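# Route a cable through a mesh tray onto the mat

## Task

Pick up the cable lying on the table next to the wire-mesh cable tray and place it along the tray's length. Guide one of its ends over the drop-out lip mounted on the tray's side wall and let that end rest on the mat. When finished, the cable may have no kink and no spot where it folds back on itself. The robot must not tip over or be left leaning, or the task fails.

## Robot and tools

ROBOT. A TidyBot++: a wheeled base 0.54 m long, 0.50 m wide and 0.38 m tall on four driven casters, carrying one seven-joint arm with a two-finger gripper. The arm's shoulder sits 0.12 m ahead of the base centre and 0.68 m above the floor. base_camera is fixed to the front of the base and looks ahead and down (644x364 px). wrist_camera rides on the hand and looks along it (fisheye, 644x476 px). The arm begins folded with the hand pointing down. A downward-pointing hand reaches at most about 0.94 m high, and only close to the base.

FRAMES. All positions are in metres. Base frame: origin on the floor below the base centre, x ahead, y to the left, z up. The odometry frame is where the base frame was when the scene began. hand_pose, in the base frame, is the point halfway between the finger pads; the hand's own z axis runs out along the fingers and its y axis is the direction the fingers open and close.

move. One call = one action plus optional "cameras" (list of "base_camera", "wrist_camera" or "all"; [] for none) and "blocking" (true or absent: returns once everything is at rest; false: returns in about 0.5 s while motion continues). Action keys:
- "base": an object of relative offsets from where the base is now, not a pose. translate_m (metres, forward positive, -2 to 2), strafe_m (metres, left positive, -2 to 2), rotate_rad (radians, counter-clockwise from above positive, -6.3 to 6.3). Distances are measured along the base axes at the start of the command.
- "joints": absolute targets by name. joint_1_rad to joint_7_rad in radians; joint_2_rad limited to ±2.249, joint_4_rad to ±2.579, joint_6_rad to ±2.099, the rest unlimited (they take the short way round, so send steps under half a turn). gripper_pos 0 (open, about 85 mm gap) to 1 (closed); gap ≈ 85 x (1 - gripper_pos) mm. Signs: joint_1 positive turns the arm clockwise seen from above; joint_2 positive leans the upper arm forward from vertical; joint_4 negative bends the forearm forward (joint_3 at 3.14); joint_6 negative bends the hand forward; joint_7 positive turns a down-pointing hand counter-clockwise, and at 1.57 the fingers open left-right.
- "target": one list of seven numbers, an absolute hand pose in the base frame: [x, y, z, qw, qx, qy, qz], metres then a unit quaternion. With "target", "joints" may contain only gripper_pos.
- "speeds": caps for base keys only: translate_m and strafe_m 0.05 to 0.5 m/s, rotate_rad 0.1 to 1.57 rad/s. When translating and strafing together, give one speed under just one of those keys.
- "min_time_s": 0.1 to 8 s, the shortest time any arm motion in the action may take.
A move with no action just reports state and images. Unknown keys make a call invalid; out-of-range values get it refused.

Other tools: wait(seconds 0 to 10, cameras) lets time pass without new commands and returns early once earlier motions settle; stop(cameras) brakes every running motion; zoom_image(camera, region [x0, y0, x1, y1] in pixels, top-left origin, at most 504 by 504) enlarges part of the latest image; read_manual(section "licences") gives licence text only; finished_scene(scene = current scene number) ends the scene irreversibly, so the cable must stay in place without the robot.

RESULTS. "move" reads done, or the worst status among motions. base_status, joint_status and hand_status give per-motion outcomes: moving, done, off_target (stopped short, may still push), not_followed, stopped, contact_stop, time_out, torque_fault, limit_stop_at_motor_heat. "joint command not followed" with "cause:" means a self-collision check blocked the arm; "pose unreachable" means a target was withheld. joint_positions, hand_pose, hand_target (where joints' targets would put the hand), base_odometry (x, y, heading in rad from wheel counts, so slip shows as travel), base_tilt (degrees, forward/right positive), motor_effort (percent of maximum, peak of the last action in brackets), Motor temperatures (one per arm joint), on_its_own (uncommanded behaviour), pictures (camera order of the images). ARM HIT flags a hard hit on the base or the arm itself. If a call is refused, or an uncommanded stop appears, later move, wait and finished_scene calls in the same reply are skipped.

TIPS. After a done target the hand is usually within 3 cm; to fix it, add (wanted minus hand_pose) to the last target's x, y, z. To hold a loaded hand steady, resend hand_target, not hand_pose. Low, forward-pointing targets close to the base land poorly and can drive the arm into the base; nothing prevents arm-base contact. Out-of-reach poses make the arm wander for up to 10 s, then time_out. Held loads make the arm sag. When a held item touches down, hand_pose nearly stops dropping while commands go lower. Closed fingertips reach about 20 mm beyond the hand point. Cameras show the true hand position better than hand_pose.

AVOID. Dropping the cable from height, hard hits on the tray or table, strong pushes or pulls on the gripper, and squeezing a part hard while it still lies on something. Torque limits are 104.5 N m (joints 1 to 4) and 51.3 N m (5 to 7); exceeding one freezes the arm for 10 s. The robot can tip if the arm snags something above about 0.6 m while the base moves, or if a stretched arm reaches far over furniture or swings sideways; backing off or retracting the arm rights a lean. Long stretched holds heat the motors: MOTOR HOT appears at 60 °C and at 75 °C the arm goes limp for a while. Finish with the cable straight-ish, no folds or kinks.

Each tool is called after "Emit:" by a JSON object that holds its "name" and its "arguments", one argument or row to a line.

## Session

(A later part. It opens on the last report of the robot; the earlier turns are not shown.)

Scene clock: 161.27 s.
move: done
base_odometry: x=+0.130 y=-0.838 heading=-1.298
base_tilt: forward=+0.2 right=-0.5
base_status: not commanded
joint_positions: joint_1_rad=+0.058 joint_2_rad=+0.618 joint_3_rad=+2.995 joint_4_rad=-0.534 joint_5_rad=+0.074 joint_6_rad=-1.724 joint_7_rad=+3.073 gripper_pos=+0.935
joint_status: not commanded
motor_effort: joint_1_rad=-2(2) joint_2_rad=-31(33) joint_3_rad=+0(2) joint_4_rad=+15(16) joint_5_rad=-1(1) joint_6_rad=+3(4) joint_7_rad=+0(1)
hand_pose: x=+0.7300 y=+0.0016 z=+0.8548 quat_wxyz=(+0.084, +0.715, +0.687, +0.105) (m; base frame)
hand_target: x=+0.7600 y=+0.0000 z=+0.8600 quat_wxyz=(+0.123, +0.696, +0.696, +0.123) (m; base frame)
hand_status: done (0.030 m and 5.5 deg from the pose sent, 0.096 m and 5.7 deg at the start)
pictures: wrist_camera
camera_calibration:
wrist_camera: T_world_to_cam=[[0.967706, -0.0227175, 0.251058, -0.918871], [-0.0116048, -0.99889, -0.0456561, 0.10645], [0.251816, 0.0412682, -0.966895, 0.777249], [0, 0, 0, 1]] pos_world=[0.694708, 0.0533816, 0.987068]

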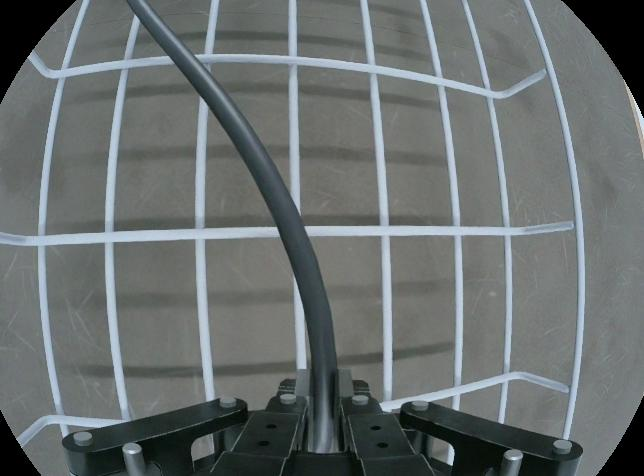

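Emit:
{"name": "move", "arguments": {
  "target": [0.745, 0.0, 0.80, 0.123, 0.696, 0.696, 0.123],
  "min_time_s": 1.2
}}

Emit:
{"name": "move", "arguments": {
  "joints": {"gripper_pos": 0.6}
}}

Emit:
{"name": "move", "arguments": {
  "target": [0.70, 0.0, 0.91, 0.123, 0.696, 0.696, 0.123],
  "min_time_s": 1,
  "cameras": ["wrist_camera"]
}}

Emit:
{"name": "move", "arguments": {
  "base": {"strafe_m": -0.5},
  "target": [0.47, 0.0, 0.88, 0, 0.7071, 0.7071, 0],
  "joints": {"gripper_pos": 0.3},
  "cameras": ["wrist_camera"]
}}

Scene clock: 176.10 s.
move: done
base_odometry: x=+0.130 y=-0.838 heading=-1.298
base_tilt: forward=+0.1 right=-0.6
base_status: not commanded
joint_positions: joint_1_rad=+0.103 joint_2_rad=+0.518 joint_3_rad=+2.947 joint_4_rad=-0.855 joint_5_rad=+0.078 joint_6_rad=-1.429 joint_7_rad=+3.073 gripper_pos=+0.935
joint_status: not commanded
motor_effort: joint_1_rad=-3(3) joint_2_rad=-24(32) joint_3_rad=-3(3) joint_4_rad=+13(15) joint_5_rad=-2(4) joint_6_rad=+2(4) joint_7_rad=-1(2)
hand_pose: x=+0.7371 y=+0.0049 z=+0.8196 quat_wxyz=(+0.107, +0.704, +0.689, +0.135) (m; base frame)
hand_target: x=+0.7450 y=+0.0000 z=+0.8000 quat_wxyz=(+0.123, +0.696, +0.696, +0.123) (m; base frame)
hand_status: done (0.022 m and 2.6 deg from the pose sent, 0.057 m and 5.5 deg at the start)
pictures: none

Scene clock: 176.87 s.
move: done
base_odometry: x=+0.130 y=-0.838 heading=-1.298
base_tilt: forward=+0.1 right=-0.5
base_status: not commanded
joint_positions: joint_1_rad=+0.104 joint_2_rad=+0.517 joint_3_rad=+2.944 joint_4_rad=-0.861 joint_5_rad=+0.079 joint_6_rad=-1.399 joint_7_rad=+3.073 gripper_pos=+0.600
joint_status: all done
motor_effort: joint_1_rad=-2(3) joint_2_rad=-26(29) joint_3_rad=-2(4) joint_4_rad=+14(15) joint_5_rad=-2(3) joint_6_rad=+2(3) joint_7_rad=-1(1)
hand_pose: x=+0.7439 y=+0.0066 z=+0.8214 quat_wxyz=(+0.115, +0.702, +0.688, +0.145) (m; base frame)
hand_target: x=+0.7450 y=+0.0000 z=+0.8000 quat_wxyz=(+0.123, +0.696, +0.696, +0.123) (m; base frame)
hand_status: not commanded
pictures: none

Scene clock: 178.30 s.
move: done
base_odometry: x=+0.130 y=-0.838 heading=-1.298
base_tilt: forward=+0.1 right=-0.6
base_status: not commanded
joint_positions: joint_1_rad=+0.072 joint_2_rad=+0.508 joint_3_rad=+2.970 joint_4_rad=-0.610 joint_5_rad=+0.079 joint_6_rad=-1.654 joint_7_rad=+3.073 gripper_pos=+0.600
joint_status: not commanded
motor_effort: joint_1_rad=-1(2) joint_2_rad=-29(33) joint_3_rad=-1(2) joint_4_rad=+15(17) joint_5_rad=+0(1) joint_6_rad=+4(5) joint_7_rad=+0(1)
hand_pose: x=+0.7167 y=+0.0059 z=+0.8997 quat_wxyz=(+0.119, +0.704, +0.685, +0.143) (m; base frame)
hand_target: x=+0.7000 y=+0.0000 z=+0.9100 quat_wxyz=(+0.123, +0.696, +0.696, +0.123) (m; base frame)
hand_status: done (0.020 m and 2.8 deg from the pose sent, 0.099 m and 2.9 deg at the start)
pictures: wrist_camera
camera_calibration:
wrist_camera: T_world_to_cam=[[0.936024, -0.0119109, 0.351734, -0.985136], [0.00438134, -0.998955, -0.0454875, 0.100928], [0.351908, 0.0441185, -0.934994, 0.72349], [0, 0, 0, 1]] pos_world=[0.667067, 0.0571694, 1.02756]

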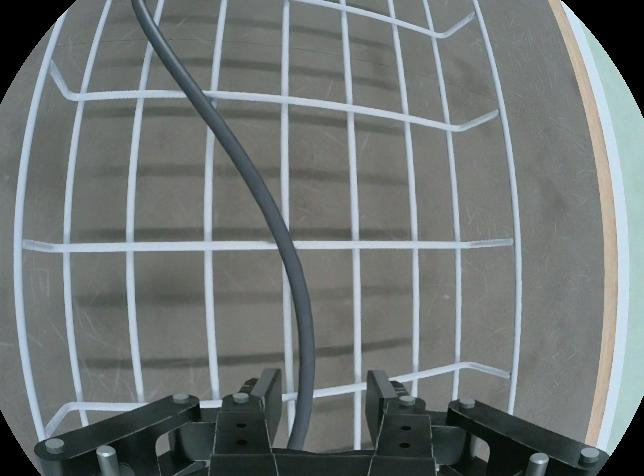

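Scene clock: 180.67 s.
move: done
base_odometry: x=-0.352 y=-0.973 heading=-1.297
base_tilt: forward=+0.1 right=-0.6
base_status: done
joint_positions: joint_1_rad=+0.081 joint_2_rad=+0.140 joint_3_rad=+3.039 joint_4_rad=-1.125 joint_5_rad=+0.078 joint_6_rad=-1.807 joint_7_rad=+3.073 gripper_pos=+0.300
joint_status: all done
motor_effort: joint_1_rad=-1(3) joint_2_rad=-17(31) joint_3_rad=+0(2) joint_4_rad=+14(16) joint_5_rad=+1(1) joint_6_rad=+1(4) joint_7_rad=-1(1)
hand_pose: x=+0.4979 y=-0.0171 z=+0.8836 quat_wxyz=(+0.046, +0.730, +0.682, +0.005) (m; base frame)
hand_target: x=+0.4700 y=+0.0000 z=+0.8800 quat_wxyz=(+0.000, +0.707, +0.707, +0.000) (m; base frame)
hand_status: done (0.033 m and 6.6 deg from the pose sent, 0.248 m and 21.5 deg at the start)
pictures: wrist_camera
camera_calibration:
wrist_camera: T_world_to_cam=[[0.997116, -0.0474485, 0.0592309, -0.547474], [-0.0499056, -0.997924, 0.0407172, 0.0290592], [0.0571759, -0.0435558, -0.997414, 0.986749], [0, 0, 0, 1]] pos_world=[0.490927, 0.0460007, 1.01544]

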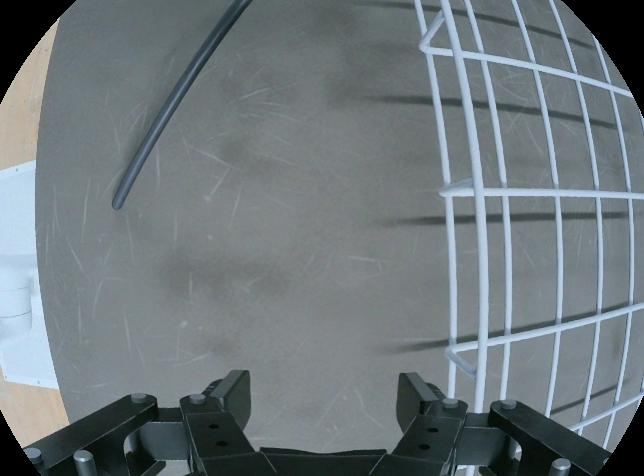

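Emit:
{"name": "move", "arguments": {
  "target": [0.385, 0.165, 0.82, 0, 0.860, 0.510, 0],
  "cameras": ["wrist_camera"]
}}

Scene clock: 196.03 s.
move: done
base_odometry: x=-0.352 y=-0.973 heading=-1.297
base_tilt: forward=+0.1 right=-0.6
base_status: not commanded
joint_positions: joint_1_rad=-0.288 joint_2_rad=+0.024 joint_3_rad=+2.895 joint_4_rad=-1.446 joint_5_rad=+0.068 joint_6_rad=-1.723 joint_7_rad=+2.164 gripper_pos=+0.300
joint_status: not commanded
motor_effort: joint_1_rad=-1(2) joint_2_rad=-13(18) joint_3_rad=+0(1) joint_4_rad=+14(15) joint_5_rad=+1(1) joint_6_rad=+0(1) joint_7_rad=+0(1)
hand_pose: x=+0.3911 y=+0.1374 z=+0.8241 quat_wxyz=(+0.030, +0.847, +0.530, -0.026) (m; base frame)
hand_target: x=+0.3850 y=+0.1650 z=+0.8200 quat_wxyz=(+0.000, +0.860, +0.510, +0.000) (m; base frame)
hand_status: done (0.029 m and 5.3 deg from the pose sent, 0.224 m and 25.3 deg at the start)
pictures: wrist_camera
camera_calibration:
wrist_camera: T_world_to_cam=[[0.908087, -0.418705, 0.00796265, -0.302048], [-0.418392, -0.906261, 0.0603186, 0.295788], [-0.0180395, -0.0581061, -0.998147, 0.97225], [0, 0, 0, 1]] pos_world=[0.415581, 0.198086, 0.955013]

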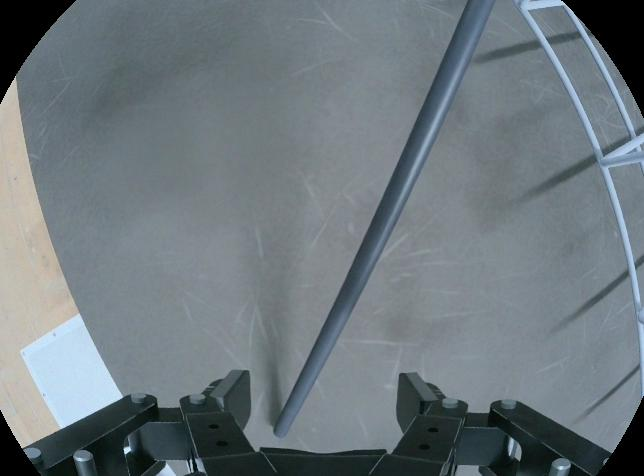

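Emit:
{"name": "move", "arguments": {
  "target": [0.39, 0.155, 0.80, 0, 0.939, 0.343, 0],
  "cameras": ["wrist_camera"]
}}

Scene clock: 208.43 s.
move: done
base_odometry: x=-0.352 y=-0.973 heading=-1.297
base_tilt: forward=+0.1 right=-0.6
base_status: not commanded
joint_positions: joint_1_rad=-0.285 joint_2_rad=+0.018 joint_3_rad=+2.895 joint_4_rad=-1.519 joint_5_rad=+0.068 joint_6_rad=-1.658 joint_7_rad=+1.827 gripper_pos=+0.300
joint_status: not commanded
motor_effort: joint_1_rad=+0(1) joint_2_rad=-13(14) joint_3_rad=+0(1) joint_4_rad=+14(15) joint_5_rad=+1(1) joint_6_rad=-1(1) joint_7_rad=+0(1)
hand_pose: x=+0.3898 y=+0.1357 z=+0.8032 quat_wxyz=(+0.035, +0.924, +0.381, -0.022) (m; base frame)
hand_target: x=+0.3900 y=+0.1550 z=+0.8000 quat_wxyz=(+0.000, +0.939, +0.343, +0.000) (m; base frame)
hand_status: done (0.020 m and 6.7 deg from the pose sent, 0.030 m and 24.4 deg at the start)
pictures: wrist_camera
camera_calibration:
wrist_camera: T_world_to_cam=[[0.719831, -0.693371, 0.0328707, -0.210784], [-0.694037, -0.718052, 0.0521048, 0.383407], [-0.0125251, -0.0603201, -0.998101, 0.949431], [0, 0, 0, 1]] pos_world=[0.429719, 0.186424, 0.934579]

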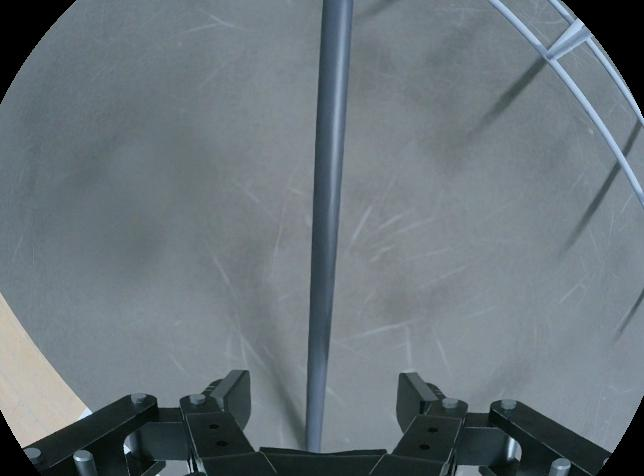

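Emit:
{"name": "move", "arguments": {
  "target": [0.39, 0.155, 0.727, 0, 0.939, 0.343, 0]
}}

Emit:
{"name": "move", "arguments": {
  "joints": {"gripper_pos": 1.0}
}}

Emit:
{"name": "move", "arguments": {
  "target": [0.42, 0.14, 0.90, 0, 0.860, 0.510, 0],
  "min_time_s": 1.5,
  "cameras": ["wrist_camera"]
}}

Emit:
{"name": "move", "arguments": {
  "target": [0.70, 0.06, 0.90, 0.123, 0.696, 0.696, 0.123],
  "min_time_s": 2.5
}}

Emit:
{"name": "move", "arguments": {
  "target": [0.76, 0.04, 0.86, 0.123, 0.696, 0.696, 0.123],
  "min_time_s": 1.2,
  "cameras": ["wrist_camera"]
}}

Scene clock: 217.63 s.
move: done
base_odometry: x=-0.352 y=-0.973 heading=-1.297
base_tilt: forward=+0.1 right=-0.6
base_status: not commanded
joint_positions: joint_1_rad=-0.285 joint_2_rad=+0.017 joint_3_rad=+2.895 joint_4_rad=-1.733 joint_5_rad=+0.068 joint_6_rad=-1.432 joint_7_rad=+1.824 gripper_pos=+0.300
joint_status: not commanded
motor_effort: joint_1_rad=-1(1) joint_2_rad=-11(14) joint_3_rad=+0(1) joint_4_rad=+13(16) joint_5_rad=+1(1) joint_6_rad=+2(2) joint_7_rad=-1(1)
hand_pose: x=+0.3887 y=+0.1355 z=+0.7362 quat_wxyz=(+0.034, +0.921, +0.387, -0.015) (m; base frame)
hand_target: x=+0.3900 y=+0.1550 z=+0.7270 quat_wxyz=(+0.000, +0.939, +0.343, +0.000) (m; base frame)
hand_status: done (0.022 m and 6.9 deg from the pose sent, 0.079 m and 6.7 deg at the start)
pictures: none

Scene clock: 218.57 s.
move: off_target
base_odometry: x=-0.352 y=-0.973 heading=-1.297
base_tilt: forward=+0.1 right=-0.6
base_status: not commanded
joint_positions: joint_1_rad=-0.285 joint_2_rad=+0.003 joint_3_rad=+2.895 joint_4_rad=-1.733 joint_5_rad=+0.061 joint_6_rad=-1.430 joint_7_rad=+1.824 gripper_pos=+0.921
joint_status: gripper_pos off_target (ended at +0.921, target +1.000)
motor_effort: joint_1_rad=+0(1) joint_2_rad=-10(11) joint_3_rad=+0(1) joint_4_rad=+12(12) joint_5_rad=+1(3) joint_6_rad=+1(2) joint_7_rad=+0(1)
hand_pose: x=+0.3872 y=+0.1377 z=+0.7404 quat_wxyz=(+0.031, +0.922, +0.386, -0.008) (m; base frame)
hand_target: x=+0.3900 y=+0.1550 z=+0.7270 quat_wxyz=(+0.000, +0.939, +0.343, +0.000) (m; base frame)
hand_status: not commanded
pictures: none

Scene clock: 220.73 s.
move: done
base_odometry: x=-0.352 y=-0.973 heading=-1.297
base_tilt: forward=+0.1 right=-0.6
base_status: not commanded
joint_positions: joint_1_rad=-0.259 joint_2_rad=+0.081 joint_3_rad=+2.910 joint_4_rad=-1.147 joint_5_rad=+0.061 joint_6_rad=-1.870 joint_7_rad=+2.111 gripper_pos=+0.921
joint_status: not commanded
motor_effort: joint_1_rad=-1(2) joint_2_rad=-16(16) joint_3_rad=+0(1) joint_4_rad=+15(17) joint_5_rad=+0(1) joint_6_rad=+1(2) joint_7_rad=+0(1)
hand_pose: x=+0.4288 y=+0.1422 z=+0.8968 quat_wxyz=(+0.020, +0.875, +0.484, +0.022) (m; base frame)
hand_target: x=+0.4200 y=+0.1400 z=+0.9000 quat_wxyz=(+0.000, +0.860, +0.510, +0.000) (m; base frame)
hand_status: done (0.010 m and 4.8 deg from the pose sent, 0.163 m and 16.3 deg at the start)
pictures: wrist_camera
camera_calibration:
wrist_camera: T_world_to_cam=[[0.85663, -0.5142, 0.0422408, -0.329909], [-0.513126, -0.857638, -0.0340379, 0.429789], [0.0537296, 0.00748307, -0.998527, 1.00613], [0, 0, 0, 1]] pos_world=[0.449087, 0.191435, 1.03321]

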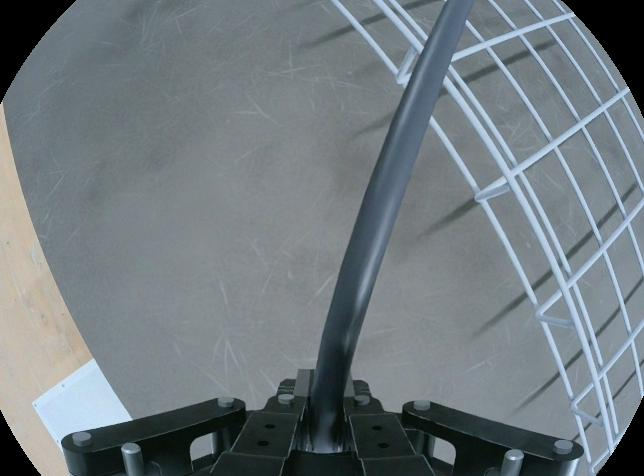

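Scene clock: 223.87 s.
move: done
base_odometry: x=-0.352 y=-0.973 heading=-1.297
base_tilt: forward=+0.1 right=-0.6
base_status: not commanded
joint_positions: joint_1_rad=-0.069 joint_2_rad=+0.476 joint_3_rad=+2.975 joint_4_rad=-0.657 joint_5_rad=+0.072 joint_6_rad=-1.747 joint_7_rad=+2.918 gripper_pos=+0.921
joint_status: not commanded
motor_effort: joint_1_rad=-1(2) joint_2_rad=-28(29) joint_3_rad=+0(3) joint_4_rad=+15(15) joint_5_rad=-1(1) joint_6_rad=+3(3) joint_7_rad=-1(1)
hand_pose: x=+0.6686 y=+0.0841 z=+0.8910 quat_wxyz=(+0.068, +0.714, +0.687, +0.114) (m; base frame)
hand_target: x=+0.7000 y=+0.0600 z=+0.9000 quat_wxyz=(+0.123, +0.696, +0.696, +0.123) (m; base frame)
hand_status: done (0.041 m and 6.8 deg from the pose sent, 0.283 m and 36.0 deg at the start)
pictures: none

Scene clock: 225.40 s.
move: done
base_odometry: x=-0.352 y=-0.973 heading=-1.297
base_tilt: forward=+0.1 right=-0.6
base_status: not commanded
joint_positions: joint_1_rad=-0.046 joint_2_rad=+0.627 joint_3_rad=+3.005 joint_4_rad=-0.522 joint_5_rad=+0.072 joint_6_rad=-1.725 joint_7_rad=+2.975 gripper_pos=+0.921
joint_status: not commanded
motor_effort: joint_1_rad=+0(2) joint_2_rad=-32(33) joint_3_rad=-1(2) joint_4_rad=+15(16) joint_5_rad=+0(1) joint_6_rad=+3(4) joint_7_rad=-1(1)
hand_pose: x=+0.7305 y=+0.0614 z=+0.8530 quat_wxyz=(+0.075, +0.715, +0.686, +0.112) (m; base frame)
hand_target: x=+0.7600 y=+0.0400 z=+0.8600 quat_wxyz=(+0.123, +0.696, +0.696, +0.123) (m; base frame)
hand_status: done (0.037 m and 6.2 deg from the pose sent, 0.106 m and 6.8 deg at the start)
pictures: wrist_camera
camera_calibration:
wrist_camera: T_world_to_cam=[[0.968317, -0.0272365, 0.248234, -0.915274], [-0.0105205, -0.997601, -0.0684193, 0.184642], [0.249502, 0.06364, -0.966281, 0.772778], [0, 0, 0, 1]] pos_world=[0.695408, 0.11009, 0.986556]

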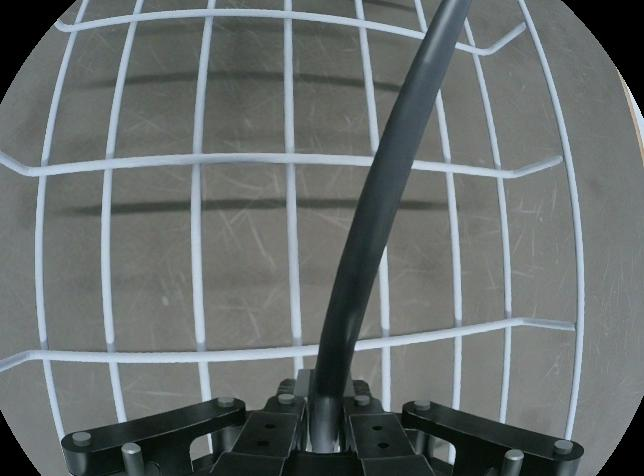

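Emit:
{"name": "move", "arguments": {
  "target": [0.755, -0.06, 0.86, 0.123, 0.696, 0.696, 0.123],
  "min_time_s": 1.5,
  "cameras": ["wrist_camera"]
}}

Scene clock: 233.70 s.
move: done
base_odometry: x=-0.352 y=-0.973 heading=-1.297
base_tilt: forward=+0.2 right=-0.6
base_status: not commanded
joint_positions: joint_1_rad=+0.154 joint_2_rad=+0.627 joint_3_rad=+3.003 joint_4_rad=-0.522 joint_5_rad=+0.072 joint_6_rad=-1.714 joint_7_rad=+3.139 gripper_pos=+0.921
joint_status: not commanded
motor_effort: joint_1_rad=-1(2) joint_2_rad=-32(33) joint_3_rad=-1(2) joint_4_rad=+15(16) joint_5_rad=+0(1) joint_6_rad=+2(3) joint_7_rad=+0(1)
hand_pose: x=+0.7340 y=-0.0605 z=+0.8541 quat_wxyz=(+0.097, +0.726, +0.673, +0.101) (m; base frame)
hand_target: x=+0.7550 y=-0.0600 z=+0.8600 quat_wxyz=(+0.123, +0.696, +0.696, +0.123) (m; base frame)
hand_status: done (0.022 m and 5.8 deg from the pose sent, 0.124 m and 6.2 deg at the start)
pictures: wrist_camera
camera_calibration:
wrist_camera: T_world_to_cam=[[0.96276, -0.0555268, 0.264594, -0.933911], [-0.0503765, -0.998386, -0.0262164, 0.0562613], [0.265623, 0.0119108, -0.964003, 0.763776], [0, 0, 0, 1]] pos_world=[0.69909, -0.00478379, 0.984865]

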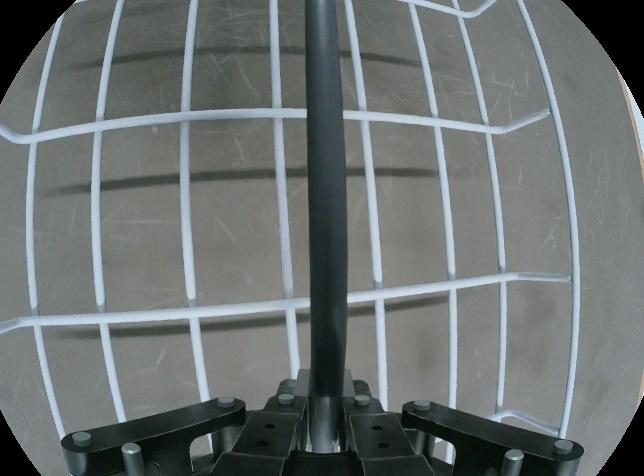

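Emit:
{"name": "move", "arguments": {
  "target": [0.745, -0.06, 0.80, 0.123, 0.696, 0.696, 0.123],
  "min_time_s": 1.2
}}

Emit:
{"name": "move", "arguments": {
  "joints": {"gripper_pos": 0.6}
}}

Emit:
{"name": "move", "arguments": {
  "target": [0.70, -0.05, 0.91, 0.123, 0.696, 0.696, 0.123],
  "min_time_s": 1,
  "cameras": ["wrist_camera"]
}}

Emit:
{"name": "move", "arguments": {
  "joints": {"joint_1_rad": -0.6, "joint_2_rad": 0.0, "joint_3_rad": 3.142, "joint_4_rad": -1.5, "joint_5_rad": 0.0, "joint_6_rad": -0.65, "joint_7_rad": 1.57, "gripper_pos": 0.2},
  "base": {"translate_m": -0.25},
  "cameras": ["wrist_camera"]
}}

Scene clock: 242.80 s.
move: done
base_odometry: x=-0.352 y=-0.973 heading=-1.297
base_tilt: forward=+0.1 right=-0.6
base_status: not commanded
joint_positions: joint_1_rad=+0.218 joint_2_rad=+0.540 joint_3_rad=+2.936 joint_4_rad=-0.838 joint_5_rad=+0.072 joint_6_rad=-1.424 joint_7_rad=+3.139 gripper_pos=+0.921
joint_status: not commanded
motor_effort: joint_1_rad=-2(2) joint_2_rad=-26(33) joint_3_rad=-3(3) joint_4_rad=+12(16) joint_5_rad=-2(2) joint_6_rad=+1(4) joint_7_rad=-1(1)
hand_pose: x=+0.7422 y=-0.0602 z=+0.8145 quat_wxyz=(+0.114, +0.718, +0.674, +0.131) (m; base frame)
hand_target: x=+0.7450 y=-0.0600 z=+0.8000 quat_wxyz=(+0.123, +0.696, +0.696, +0.123) (m; base frame)
hand_status: done (0.015 m and 3.9 deg from the pose sent, 0.055 m and 5.8 deg at the start)
pictures: none

Scene clock: 243.57 s.
move: done
base_odometry: x=-0.352 y=-0.973 heading=-1.297
base_tilt: forward=+0.1 right=-0.6
base_status: not commanded
joint_positions: joint_1_rad=+0.218 joint_2_rad=+0.540 joint_3_rad=+2.936 joint_4_rad=-0.839 joint_5_rad=+0.072 joint_6_rad=-1.381 joint_7_rad=+3.139 gripper_pos=+0.601
joint_status: all done
motor_effort: joint_1_rad=-2(2) joint_2_rad=-30(32) joint_3_rad=-2(3) joint_4_rad=+11(13) joint_5_rad=-2(2) joint_6_rad=-4(6) joint_7_rad=-1(1)
hand_pose: x=+0.7543 y=-0.0610 z=+0.8189 quat_wxyz=(+0.129, +0.716, +0.671, +0.146) (m; base frame)
hand_target: x=+0.7450 y=-0.0600 z=+0.8000 quat_wxyz=(+0.123, +0.696, +0.696, +0.123) (m; base frame)
hand_status: not commanded
pictures: none

Scene clock: 245.00 s.
move: done
base_odometry: x=-0.352 y=-0.973 heading=-1.297
base_tilt: forward=+0.2 right=-0.6
base_status: not commanded
joint_positions: joint_1_rad=+0.176 joint_2_rad=+0.518 joint_3_rad=+2.963 joint_4_rad=-0.591 joint_5_rad=+0.072 joint_6_rad=-1.663 joint_7_rad=+3.139 gripper_pos=+0.600
joint_status: not commanded
motor_effort: joint_1_rad=+0(2) joint_2_rad=-29(36) joint_3_rad=-1(3) joint_4_rad=+15(17) joint_5_rad=+0(2) joint_6_rad=+4(4) joint_7_rad=-1(2)
hand_pose: x=+0.7166 y=-0.0528 z=+0.9001 quat_wxyz=(+0.127, +0.715, +0.673, +0.136) (m; base frame)
hand_target: x=+0.7000 y=-0.0500 z=+0.9100 quat_wxyz=(+0.123, +0.696, +0.696, +0.123) (m; base frame)
hand_status: done (0.020 m and 3.8 deg from the pose sent, 0.107 m and 4.5 deg at the start)
pictures: wrist_camera
camera_calibration:
wrist_camera: T_world_to_cam=[[0.934935, -0.0406329, 0.352486, -0.987212], [-0.0313466, -0.998996, -0.0320158, 0.0558458], [0.353433, 0.0188834, -0.935269, 0.72428], [0, 0, 0, 1]] pos_world=[0.668745, 0.00199949, 1.02716]

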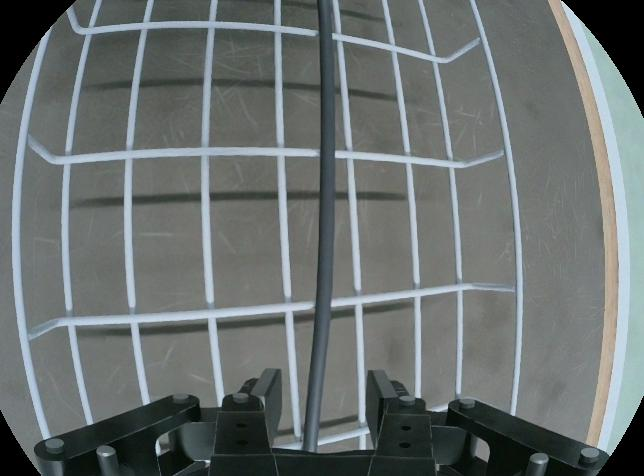

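Scene clock: 247.73 s.
move: done
base_odometry: x=-0.419 y=-0.733 heading=-1.297
base_tilt: forward=+0.1 right=-0.6
base_status: done
joint_positions: joint_1_rad=-0.590 joint_2_rad=+0.019 joint_3_rad=+3.126 joint_4_rad=-1.471 joint_5_rad=+0.069 joint_6_rad=-0.725 joint_7_rad=+1.645 gripper_pos=+0.200
joint_status: all done
motor_effort: joint_1_rad=-1(3) joint_2_rad=-18(34) joint_3_rad=+0(2) joint_4_rad=+19(19) joint_5_rad=+0(2) joint_6_rad=+7(8) joint_7_rad=+0(2)
hand_pose: x=+0.5950 y=+0.3137 z=+0.9415 quat_wxyz=(-0.086, +0.839, +0.310, +0.439) (m; base frame)
hand_target: x=+0.5922 y=+0.3251 z=+0.9544 quat_wxyz=(-0.141, +0.840, +0.259, +0.454) (m; base frame)
hand_status: not commanded
pictures: wrist_camera
camera_calibration:
wrist_camera: T_world_to_cam=[[0.614013, -0.777704, 0.134778, -0.246121], [-0.398492, -0.452841, -0.797584, 1.18732], [0.681317, 0.436018, -0.587958, 0.146103], [0, 0, 0, 1]] pos_world=[0.524714, 0.282552, 1.06606]

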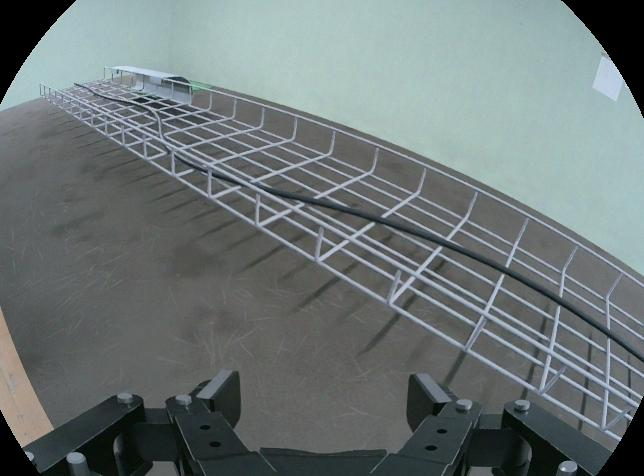

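Emit:
{"name": "move", "arguments": {
  "base": {"strafe_m": 1.45},
  "joints": {"joint_1_rad": 0.0}
}}

Emit:
{"name": "move", "arguments": {
  "base": {"strafe_m": 1.4}
}}

Emit:
{"name": "move", "arguments": {
  "base": {"translate_m": 1.0, "rotate_rad": -1.571},
  "cameras": ["all"]
}}

Scene clock: 277.80 s.
move: done
base_odometry: x=+0.977 y=-0.341 heading=-1.297
base_tilt: forward=+0.2 right=-0.6
base_status: done
joint_positions: joint_1_rad=-0.007 joint_2_rad=+0.013 joint_3_rad=+3.140 joint_4_rad=-1.472 joint_5_rad=+0.067 joint_6_rad=-0.722 joint_7_rad=+1.643 gripper_pos=+0.200
joint_status: all done
motor_effort: joint_1_rad=+0(3) joint_2_rad=-18(18) joint_3_rad=+0(3) joint_4_rad=+19(19) joint_5_rad=+0(1) joint_6_rad=+8(8) joint_7_rad=+0(1)
hand_pose: x=+0.6881 y=-0.0074 z=+0.9449 quat_wxyz=(+0.045, +0.891, +0.048, +0.449) (m; base frame)
hand_target: x=+0.6931 y=+0.0011 z=+0.9544 quat_wxyz=(+0.000, +0.880, -0.001, +0.476) (m; base frame)
hand_status: not commanded
pictures: none

Scene clock: 281.90 s.
move: done
base_odometry: x=+2.325 y=+0.038 heading=-1.297
base_tilt: forward=+0.1 right=-0.6
base_status: done
joint_positions: joint_1_rad=-0.002 joint_2_rad=+0.013 joint_3_rad=+3.140 joint_4_rad=-1.472 joint_5_rad=+0.066 joint_6_rad=-0.722 joint_7_rad=+1.643 gripper_pos=+0.200
joint_status: not commanded
motor_effort: joint_1_rad=-1(3) joint_2_rad=-17(18) joint_3_rad=+0(3) joint_4_rad=+19(19) joint_5_rad=+0(1) joint_6_rad=+8(8) joint_7_rad=-1(1)
hand_pose: x=+0.6880 y=-0.0100 z=+0.9449 quat_wxyz=(+0.046, +0.891, +0.046, +0.449) (m; base frame)
hand_target: x=+0.6931 y=+0.0011 z=+0.9544 quat_wxyz=(+0.000, +0.880, -0.001, +0.476) (m; base frame)
hand_status: not commanded
pictures: none

Scene clock: 285.63 s.
move: done
base_odometry: x=+2.595 y=-0.925 heading=-2.869
base_tilt: forward=+0.1 right=-0.6
base_status: done
joint_positions: joint_1_rad=-0.003 joint_2_rad=+0.006 joint_3_rad=+3.140 joint_4_rad=-1.473 joint_5_rad=+0.063 joint_6_rad=-0.719 joint_7_rad=+1.642 gripper_pos=+0.200
joint_status: not commanded
motor_effort: joint_1_rad=+0(3) joint_2_rad=-17(20) joint_3_rad=+0(2) joint_4_rad=+19(20) joint_5_rad=+1(1) joint_6_rad=+7(8) joint_7_rad=+0(1)
hand_pose: x=+0.6867 y=-0.0086 z=+0.9490 quat_wxyz=(+0.044, +0.889, +0.046, +0.453) (m; base frame)
hand_target: x=+0.6931 y=+0.0011 z=+0.9544 quat_wxyz=(+0.000, +0.880, -0.001, +0.476) (m; base frame)
hand_status: not commanded
pictures: base_camera, wrist_camera
camera_calibration:
wrist_camera: T_world_to_cam=[[0.0647527, -0.989656, 0.12802, -0.172342], [-0.571393, -0.141947, -0.808308, 1.21557], [0.818118, -0.0208095, -0.574674, 0.11805], [0, 0, 0, 1]] pos_world=[0.60915, 0.00444436, 1.07246]

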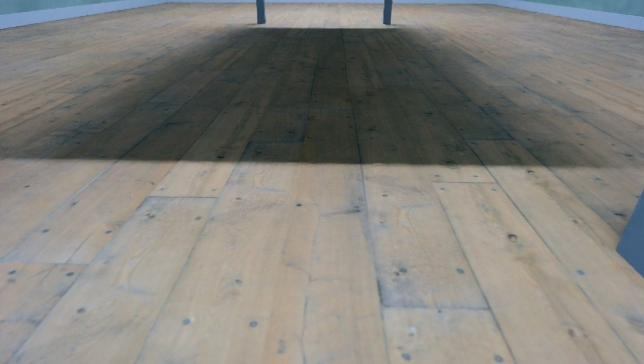

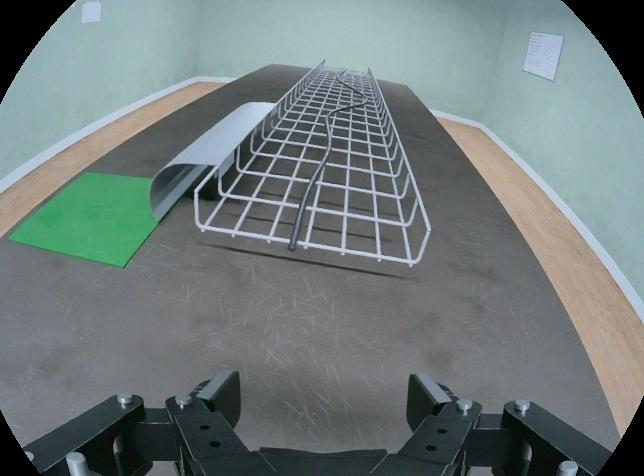

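Emit:
{"name": "zoom_image", "arguments": {
  "camera": "wrist_camera",
  "region": [150, 50, 450, 270]
}}

Scaled by 1.680.

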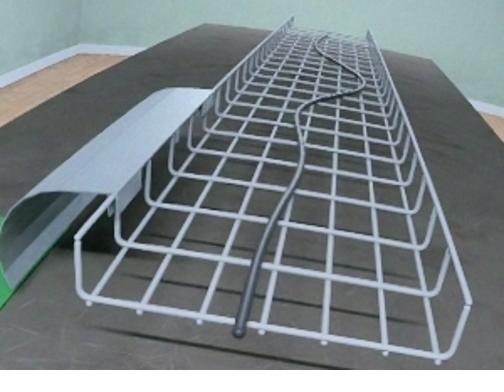

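Emit:
{"name": "move", "arguments": {
  "base": {"translate_m": 0.38},
  "target": [0.58, 0.03, 0.92, 0, 0.966, 0, 0.259],
  "joints": {"gripper_pos": 0.65},
  "cameras": ["all"]
}}

Scene clock: 306.47 s.
move: done
base_odometry: x=+2.229 y=-1.027 heading=-2.868
base_tilt: forward=+0.1 right=-0.6
base_status: done
joint_positions: joint_1_rad=-0.061 joint_2_rad=+0.015 joint_3_rad=+3.132 joint_4_rad=-1.307 joint_5_rad=+0.063 joint_6_rad=-1.267 joint_7_rad=+1.551 gripper_pos=+0.650
joint_status: all done
motor_effort: joint_1_rad=+0(2) joint_2_rad=-16(18) joint_3_rad=+0(1) joint_4_rad=+16(19) joint_5_rad=+1(1) joint_6_rad=+5(8) joint_7_rad=+0(1)
hand_pose: x=+0.5930 y=+0.0165 z=+0.9155 quat_wxyz=(+0.019, +0.961, +0.025, +0.274) (m; base frame)
hand_target: x=+0.5800 y=+0.0300 z=+0.9200 quat_wxyz=(+0.000, +0.966, +0.000, +0.259) (m; base frame)
hand_status: done (0.019 m and 4.0 deg from the pose sent, 0.117 m and 25.0 deg at the start)
pictures: base_camera, wrist_camera
camera_calibration:
wrist_camera: T_world_to_cam=[[0.0633989, -0.996802, 0.0486522, -0.0635601], [-0.839362, -0.07963, -0.537708, 1.04864], [0.539863, -0.00674676, -0.841726, 0.585278], [0, 0, 0, 1]] pos_world=[0.568245, 0.0240948, 1.0596]

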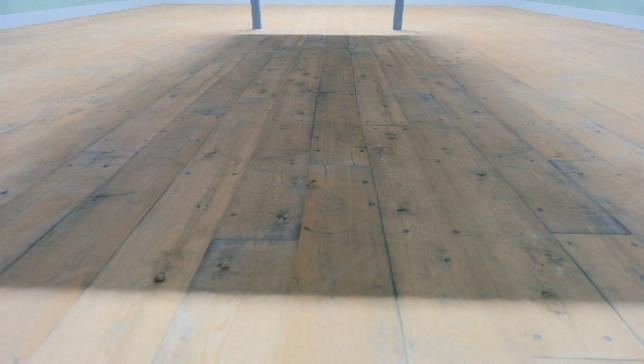

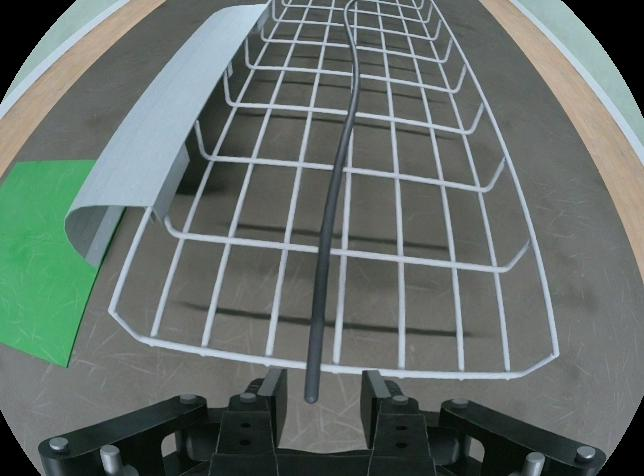

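Emit:
{"name": "zoom_image", "arguments": {
  "camera": "wrist_camera",
  "region": [230, 300, 400, 420]
}}

Scaled by 2.965.

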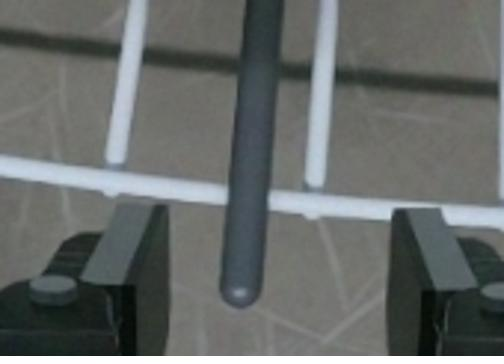

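Emit:
{"name": "move", "arguments": {
  "target": [0.715, 0.035, 0.85, 0, 0.966, 0, 0.259],
  "cameras": ["wrist_camera"]
}}

Scene clock: 319.00 s.
move: done
base_odometry: x=+2.229 y=-1.027 heading=-2.868
base_tilt: forward=+0.1 right=-0.5
base_status: not commanded
joint_positions: joint_1_rad=-0.083 joint_2_rad=+0.311 joint_3_rad=+3.155 joint_4_rad=-1.170 joint_5_rad=+0.063 joint_6_rad=-1.229 joint_7_rad=+1.551 gripper_pos=+0.650
joint_status: not commanded
motor_effort: joint_1_rad=-1(1) joint_2_rad=-25(28) joint_3_rad=+0(1) joint_4_rad=+17(18) joint_5_rad=+1(1) joint_6_rad=+4(6) joint_7_rad=+0(1)
hand_pose: x=+0.6908 y=+0.0234 z=+0.8285 quat_wxyz=(+0.024, +0.976, +0.029, +0.215) (m; base frame)
hand_target: x=+0.7150 y=+0.0350 z=+0.8500 quat_wxyz=(+0.000, +0.966, +0.000, +0.259) (m; base frame)
hand_status: done (0.034 m and 6.7 deg from the pose sent, 0.140 m and 4.0 deg at the start)
pictures: wrist_camera
camera_calibration:
wrist_camera: T_world_to_cam=[[0.069781, -0.996105, 0.0539004, -0.0674522], [-0.897633, -0.0862705, -0.432219, 1.03749], [0.435185, -0.0182221, -0.900157, 0.580224], [0, 0, 0, 1]] pos_world=[0.683487, 0.0328883, 0.974351]

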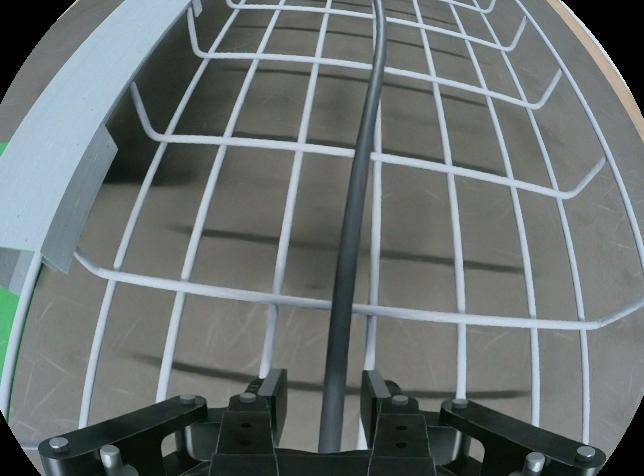

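Emit:
{"name": "move", "arguments": {
  "target": [0.718, 0.032, 0.818, 0, 0.966, 0, 0.259]
}}

Emit:
{"name": "move", "arguments": {
  "joints": {"gripper_pos": 1.0},
  "cameras": ["wrist_camera"]
}}

Scene clock: 329.37 s.
move: done
base_odometry: x=+2.229 y=-1.027 heading=-2.868
base_tilt: forward=+0.1 right=-0.6
base_status: not commanded
joint_positions: joint_1_rad=-0.083 joint_2_rad=+0.311 joint_3_rad=+3.155 joint_4_rad=-1.219 joint_5_rad=+0.063 joint_6_rad=-1.135 joint_7_rad=+1.551 gripper_pos=+0.650
joint_status: not commanded
motor_effort: joint_1_rad=-1(1) joint_2_rad=-25(26) joint_3_rad=+0(1) joint_4_rad=+17(18) joint_5_rad=+1(1) joint_6_rad=+4(5) joint_7_rad=+0(1)
hand_pose: x=+0.7045 y=+0.0250 z=+0.8195 quat_wxyz=(+0.022, +0.971, +0.031, +0.238) (m; base frame)
hand_target: x=+0.7180 y=+0.0320 z=+0.8180 quat_wxyz=(+0.000, +0.966, +0.000, +0.259) (m; base frame)
hand_status: done (0.015 m and 5.0 deg from the pose sent, 0.030 m and 6.7 deg at the start)
pictures: none

Scene clock: 330.10 s.
move: off_target
base_odometry: x=+2.229 y=-1.027 heading=-2.868
base_tilt: forward=+0.1 right=-0.6
base_status: not commanded
joint_positions: joint_1_rad=-0.083 joint_2_rad=+0.311 joint_3_rad=+3.156 joint_4_rad=-1.219 joint_5_rad=+0.063 joint_6_rad=-1.134 joint_7_rad=+1.551 gripper_pos=+0.939
joint_status: gripper_pos off_target (ended at +0.939, target +1.000)
motor_effort: joint_1_rad=+0(1) joint_2_rad=-23(25) joint_3_rad=+1(1) joint_4_rad=+17(17) joint_5_rad=+1(1) joint_6_rad=+6(6) joint_7_rad=+0(1)
hand_pose: x=+0.7049 y=+0.0246 z=+0.8197 quat_wxyz=(+0.022, +0.970, +0.030, +0.238) (m; base frame)
hand_target: x=+0.7180 y=+0.0320 z=+0.8180 quat_wxyz=(+0.000, +0.966, +0.000, +0.259) (m; base frame)
hand_status: not commanded
pictures: wrist_camera
camera_calibration:
wrist_camera: T_world_to_cam=[[0.0726992, -0.995856, 0.0546336, -0.0693953], [-0.875989, -0.0899456, -0.47387, 1.06542], [0.47682, -0.0134085, -0.878899, 0.519358], [0, 0, 0, 1]] pos_world=[0.690703, 0.0336862, 0.965126]

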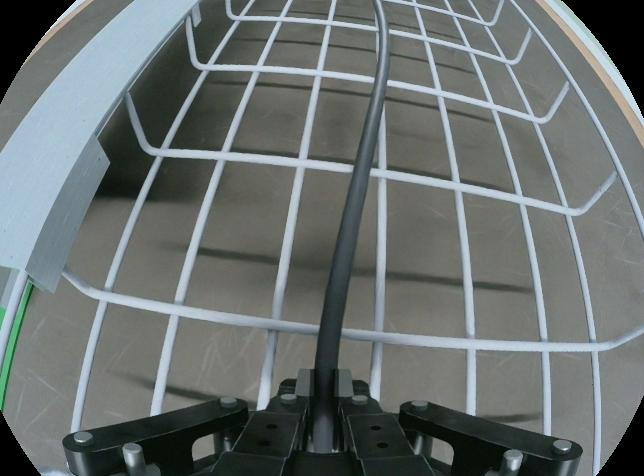

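Emit:
{"name": "move", "arguments": {
  "target": [0.69, 0.035, 0.945, 0, 0.966, 0, 0.259],
  "min_time_s": 2
}}

Emit:
{"name": "move", "arguments": {
  "base": {"strafe_m": 0.15},
  "speeds": {"strafe_m": 0.15},
  "target": [0.69, 0.04, 0.945, 0.052, 0.947, -0.192, 0.254],
  "min_time_s": 2,
  "cameras": ["wrist_camera"]
}}

Scene clock: 345.37 s.
move: done
base_odometry: x=+2.229 y=-1.027 heading=-2.868
base_tilt: forward=+0.2 right=-0.5
base_status: not commanded
joint_positions: joint_1_rad=-0.089 joint_2_rad=+0.311 joint_3_rad=+3.164 joint_4_rad=-0.845 joint_5_rad=+0.063 joint_6_rad=-1.421 joint_7_rad=+1.551 gripper_pos=+0.939
joint_status: not commanded
motor_effort: joint_1_rad=-1(1) joint_2_rad=-25(26) joint_3_rad=+0(1) joint_4_rad=+17(19) joint_5_rad=+1(1) joint_6_rad=+4(6) joint_7_rad=-1(1)
hand_pose: x=+0.7019 y=+0.0232 z=+0.9468 quat_wxyz=(+0.022, +0.960, +0.020, +0.280) (m; base frame)
hand_target: x=+0.6900 y=+0.0350 z=+0.9450 quat_wxyz=(+0.000, +0.966, +0.000, +0.259) (m; base frame)
hand_status: done (0.017 m and 4.2 deg from the pose sent, 0.127 m and 5.0 deg at the start)
pictures: none

Scene clock: 347.97 s.
move: done
base_odometry: x=+2.269 y=-1.172 heading=-2.869
base_tilt: forward=+0.1 right=-0.6
base_status: done
joint_positions: joint_1_rad=-0.298 joint_2_rad=+0.369 joint_3_rad=+3.299 joint_4_rad=-0.745 joint_5_rad=+0.132 joint_6_rad=-1.533 joint_7_rad=+1.133 gripper_pos=+0.939
joint_status: not commanded
motor_effort: joint_1_rad=-1(4) joint_2_rad=-26(27) joint_3_rad=+1(2) joint_4_rad=+16(17) joint_5_rad=+2(2) joint_6_rad=+5(6) joint_7_rad=+0(1)
hand_pose: x=+0.6972 y=+0.0636 z=+0.9445 quat_wxyz=(+0.016, +0.954, -0.144, +0.262) (m; base frame)
hand_target: x=+0.6900 y=+0.0400 z=+0.9450 quat_wxyz=(+0.052, +0.947, -0.192, +0.254) (m; base frame)
hand_status: done (0.025 m and 6.9 deg from the pose sent, 0.021 m and 24.7 deg at the start)
pictures: wrist_camera
camera_calibration:
wrist_camera: T_world_to_cam=[[-0.260291, -0.964378, -0.0471454, 0.289471], [-0.818186, 0.246233, -0.519559, 1.1028], [0.512661, -0.0966631, -0.853133, 0.589119], [0, 0, 0, 1]] pos_world=[0.675628, 0.0645587, 1.08922]

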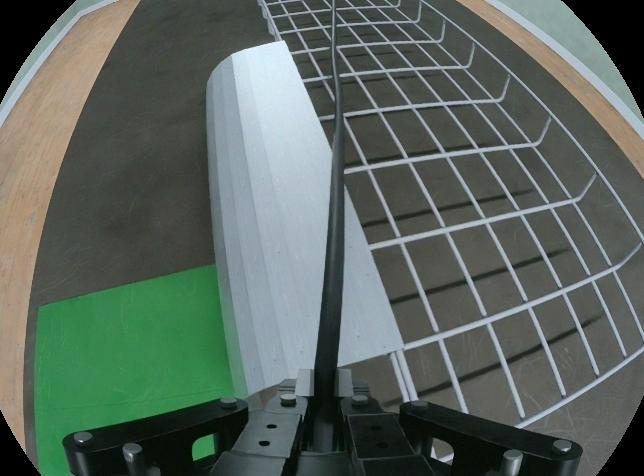

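Emit:
{"name": "move", "arguments": {
  "target": [0.69, 0.15, 0.925, 0.089, 0.907, -0.331, 0.243],
  "min_time_s": 2.5
}}

Emit:
{"name": "move", "arguments": {
  "target": [0.70, 0.23, 0.85, 0.089, 0.907, -0.331, 0.243],
  "min_time_s": 2,
  "cameras": ["wrist_camera"]
}}

Emit:
{"name": "move", "arguments": {
  "target": [0.76, 0.26, 0.79, 0.089, 0.907, -0.331, 0.243],
  "min_time_s": 2,
  "cameras": ["wrist_camera"]
}}

Scene clock: 358.87 s.
move: done
base_odometry: x=+2.269 y=-1.172 heading=-2.869
base_tilt: forward=+0.2 right=-0.5
base_status: not commanded
joint_positions: joint_1_rad=-0.550 joint_2_rad=+0.647 joint_3_rad=+3.462 joint_4_rad=-0.320 joint_5_rad=+0.179 joint_6_rad=-1.854 joint_7_rad=+0.743 gripper_pos=+0.939
joint_status: not commanded
motor_effort: joint_1_rad=-1(2) joint_2_rad=-32(33) joint_3_rad=+1(2) joint_4_rad=+14(16) joint_5_rad=+3(3) joint_6_rad=+3(5) joint_7_rad=+0(1)
hand_pose: x=+0.7001 y=+0.1681 z=+0.9227 quat_wxyz=(+0.055, +0.928, -0.279, +0.239) (m; base frame)
hand_target: x=+0.6900 y=+0.1500 z=+0.9250 quat_wxyz=(+0.089, +0.907, -0.331, +0.243) (m; base frame)
hand_status: done (0.021 m and 7.5 deg from the pose sent, 0.089 m and 23.7 deg at the start)
pictures: none

Scene clock: 361.20 s.
move: done
base_odometry: x=+2.269 y=-1.172 heading=-2.869
base_tilt: forward=+0.1 right=-0.6
base_status: not commanded
joint_positions: joint_1_rad=-0.685 joint_2_rad=+0.702 joint_3_rad=+3.469 joint_4_rad=-0.432 joint_5_rad=+0.188 joint_6_rad=-1.826 joint_7_rad=+0.558 gripper_pos=+0.939
joint_status: not commanded
motor_effort: joint_1_rad=-1(2) joint_2_rad=-33(34) joint_3_rad=+2(2) joint_4_rad=+13(14) joint_5_rad=+3(3) joint_6_rad=+3(4) joint_7_rad=+0(1)
hand_pose: x=+0.6801 y=+0.2379 z=+0.8566 quat_wxyz=(+0.073, +0.928, -0.301, +0.206) (m; base frame)
hand_target: x=+0.7000 y=+0.2300 z=+0.8500 quat_wxyz=(+0.089, +0.907, -0.331, +0.243) (m; base frame)
hand_status: done (0.022 m and 6.3 deg from the pose sent, 0.095 m and 7.5 deg at the start)
pictures: wrist_camera
camera_calibration:
wrist_camera: T_world_to_cam=[[-0.568111, -0.822925, 0.00666989, 0.578678], [-0.740342, 0.507527, -0.440806, 0.817666], [0.359365, -0.255365, -0.897577, 0.719857], [0, 0, 0, 1]] pos_world=[0.675415, 0.245047, 1.0027]

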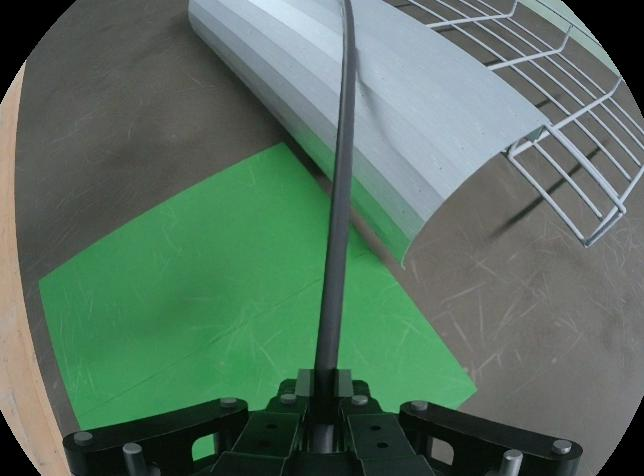

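Scene clock: 372.10 s.
move: time_out
base_odometry: x=+2.269 y=-1.172 heading=-2.869
base_tilt: forward=+0.1 right=-0.6
base_status: not commanded
joint_positions: joint_1_rad=-0.655 joint_2_rad=+0.870 joint_3_rad=+3.471 joint_4_rad=+0.013 joint_5_rad=+0.248 joint_6_rad=-1.899 joint_7_rad=+0.515 gripper_pos=+0.939
joint_status: not commanded
motor_effort: joint_1_rad=-1(9) joint_2_rad=-35(54) joint_3_rad=+2(3) joint_4_rad=+12(24) joint_5_rad=+4(6) joint_6_rad=+5(7) joint_7_rad=+0(2)
hand_pose: x=+0.7302 y=+0.2685 z=+0.9033 quat_wxyz=(+0.024, +0.894, -0.325, +0.308) (m; base frame)
hand_target: x=+0.7305 y=+0.2681 z=+0.9027 quat_wxyz=(+0.023, +0.894, -0.325, +0.306) (m; base frame)
hand_status: time_out (0.117 m and 10.6 deg from the pose sent, 0.106 m and 6.3 deg at the start; a joint's target at an end of its range on 51 of 300 steps)
pictures: wrist_camera
camera_calibration:
wrist_camera: T_world_to_cam=[[-0.575238, -0.802832, -0.156726, 0.779347], [-0.602859, 0.545598, -0.582137, 0.876897], [0.552867, -0.240383, -0.797843, 0.516255], [0, 0, 0, 1]] pos_world=[0.691535, 0.271351, 1.04451]

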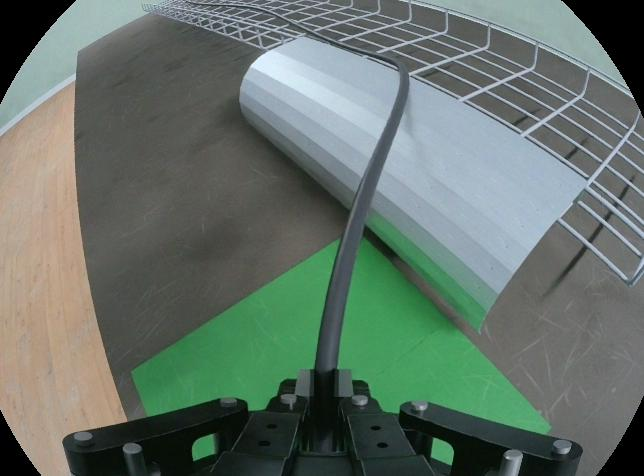

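Emit:
{"name": "move", "arguments": {
  "target": [0.69, 0.25, 0.86, 0.089, 0.907, -0.331, 0.243],
  "min_time_s": 1.5
}}

Emit:
{"name": "move", "arguments": {
  "target": [0.71, 0.27, 0.79, 0.089, 0.907, -0.331, 0.243],
  "min_time_s": 1.5,
  "cameras": ["wrist_camera"]
}}

Scene clock: 381.10 s.
move: off_target
base_odometry: x=+2.269 y=-1.172 heading=-2.869
base_tilt: forward=+0.0 right=-0.6
base_status: not commanded
joint_positions: joint_1_rad=-0.646 joint_2_rad=+0.891 joint_3_rad=+3.458 joint_4_rad=+0.278 joint_5_rad=+0.248 joint_6_rad=-2.037 joint_7_rad=+0.520 gripper_pos=+0.939
joint_status: not commanded
motor_effort: joint_1_rad=+3(4) joint_2_rad=-15(36) joint_3_rad=+0(2) joint_4_rad=+10(13) joint_5_rad=+3(4) joint_6_rad=+5(6) joint_7_rad=-1(1)
hand_pose: x=+0.7011 y=+0.2757 z=+0.9554 quat_wxyz=(-0.024, +0.883, -0.330, +0.334) (m; base frame)
hand_target: x=+0.7209 y=+0.2621 z=+0.8714 quat_wxyz=(+0.057, +0.902, -0.316, +0.287) (m; base frame)
hand_status: off_target (0.099 m and 16.9 deg from the pose sent, 0.062 m and 10.6 deg at the start; a joint's target at an end of its range on 46 of 46 steps)
pictures: none

Scene clock: 382.90 s.
move: off_target
base_odometry: x=+2.269 y=-1.172 heading=-2.869
base_tilt: forward=-1.0 right=-0.6
base_status: not commanded
joint_positions: joint_1_rad=-0.633 joint_2_rad=+1.029 joint_3_rad=+3.406 joint_4_rad=+0.506 joint_5_rad=+0.263 joint_6_rad=-2.038 joint_7_rad=+0.520 gripper_pos=+0.939
joint_status: not commanded
motor_effort: joint_1_rad=+3(4) joint_2_rad=-6(16) joint_3_rad=+0(1) joint_4_rad=+10(11) joint_5_rad=+2(3) joint_6_rad=+5(6) joint_7_rad=+0(1)
hand_pose: x=+0.7226 y=+0.3089 z=+0.9333 quat_wxyz=(-0.065, +0.879, -0.311, +0.355) (m; base frame)
hand_target: x=+0.7512 y=+0.2871 z=+0.8060 quat_wxyz=(+0.045, +0.900, -0.311, +0.301) (m; base frame)
hand_status: off_target (0.149 m and 22.2 deg from the pose sent, 0.166 m and 16.9 deg at the start; a joint's target at an end of its range on 46 of 46 steps)
pictures: wrist_camera
camera_calibration:
wrist_camera: T_world_to_cam=[[-0.479608, -0.811342, -0.334216, 0.911312], [-0.554245, 0.575386, -0.60145, 0.841444], [0.680285, -0.103223, -0.725643, 0.352304], [0, 0, 0, 1]] pos_world=[0.663772, 0.291596, 1.06631]

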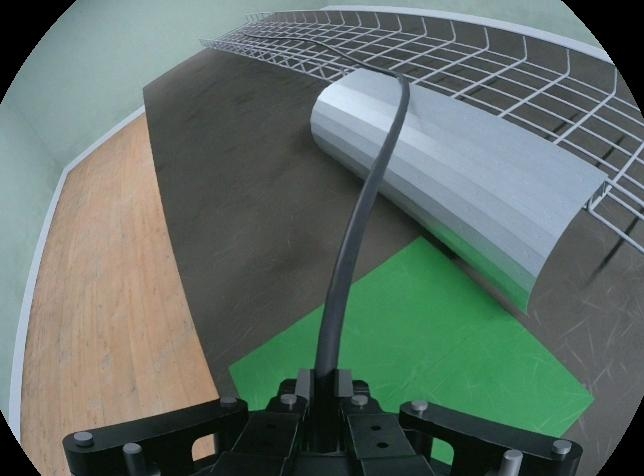

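Emit:
{"name": "move", "arguments": {
  "joints": {"joint_1_rad": -0.65, "joint_2_rad": 0.70, "joint_3_rad": 3.465, "joint_4_rad": -0.35, "joint_5_rad": 0.188, "joint_6_rad": -1.85, "joint_7_rad": 0.558},
  "min_time_s": 3,
  "cameras": ["wrist_camera"]
}}

Scene clock: 398.80 s.
move: done
base_odometry: x=+2.269 y=-1.172 heading=-2.869
base_tilt: forward=+0.1 right=-0.6
base_status: not commanded
joint_positions: joint_1_rad=-0.650 joint_2_rad=+0.721 joint_3_rad=+3.447 joint_4_rad=-0.324 joint_5_rad=+0.259 joint_6_rad=-1.917 joint_7_rad=+0.520 gripper_pos=+0.939
joint_status: all done
motor_effort: joint_1_rad=+0(8) joint_2_rad=-33(38) joint_3_rad=+2(3) joint_4_rad=+13(14) joint_5_rad=+4(5) joint_6_rad=+3(8) joint_7_rad=-1(2)
hand_pose: x=+0.6802 y=+0.2114 z=+0.8804 quat_wxyz=(+0.088, +0.908, -0.346, +0.222) (m; base frame)
hand_target: x=+0.6895 y=+0.2264 z=+0.8829 quat_wxyz=(+0.054, +0.920, -0.317, +0.225) (m; base frame)
hand_status: not commanded
pictures: wrist_camera
camera_calibration:
wrist_camera: T_world_to_cam=[[-0.647879, -0.761735, 0.00364605, 0.600642], [-0.670305, 0.567828, -0.477769, 0.813827], [0.361863, -0.31198, -0.878478, 0.727908], [0, 0, 0, 1]] pos_world=[0.671252, 0.222509, 1.02608]

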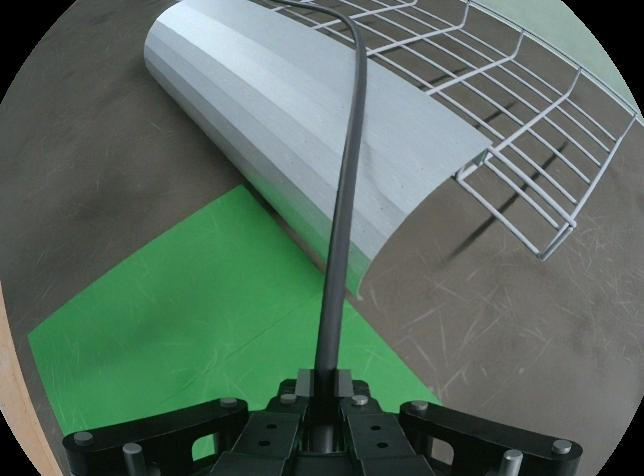

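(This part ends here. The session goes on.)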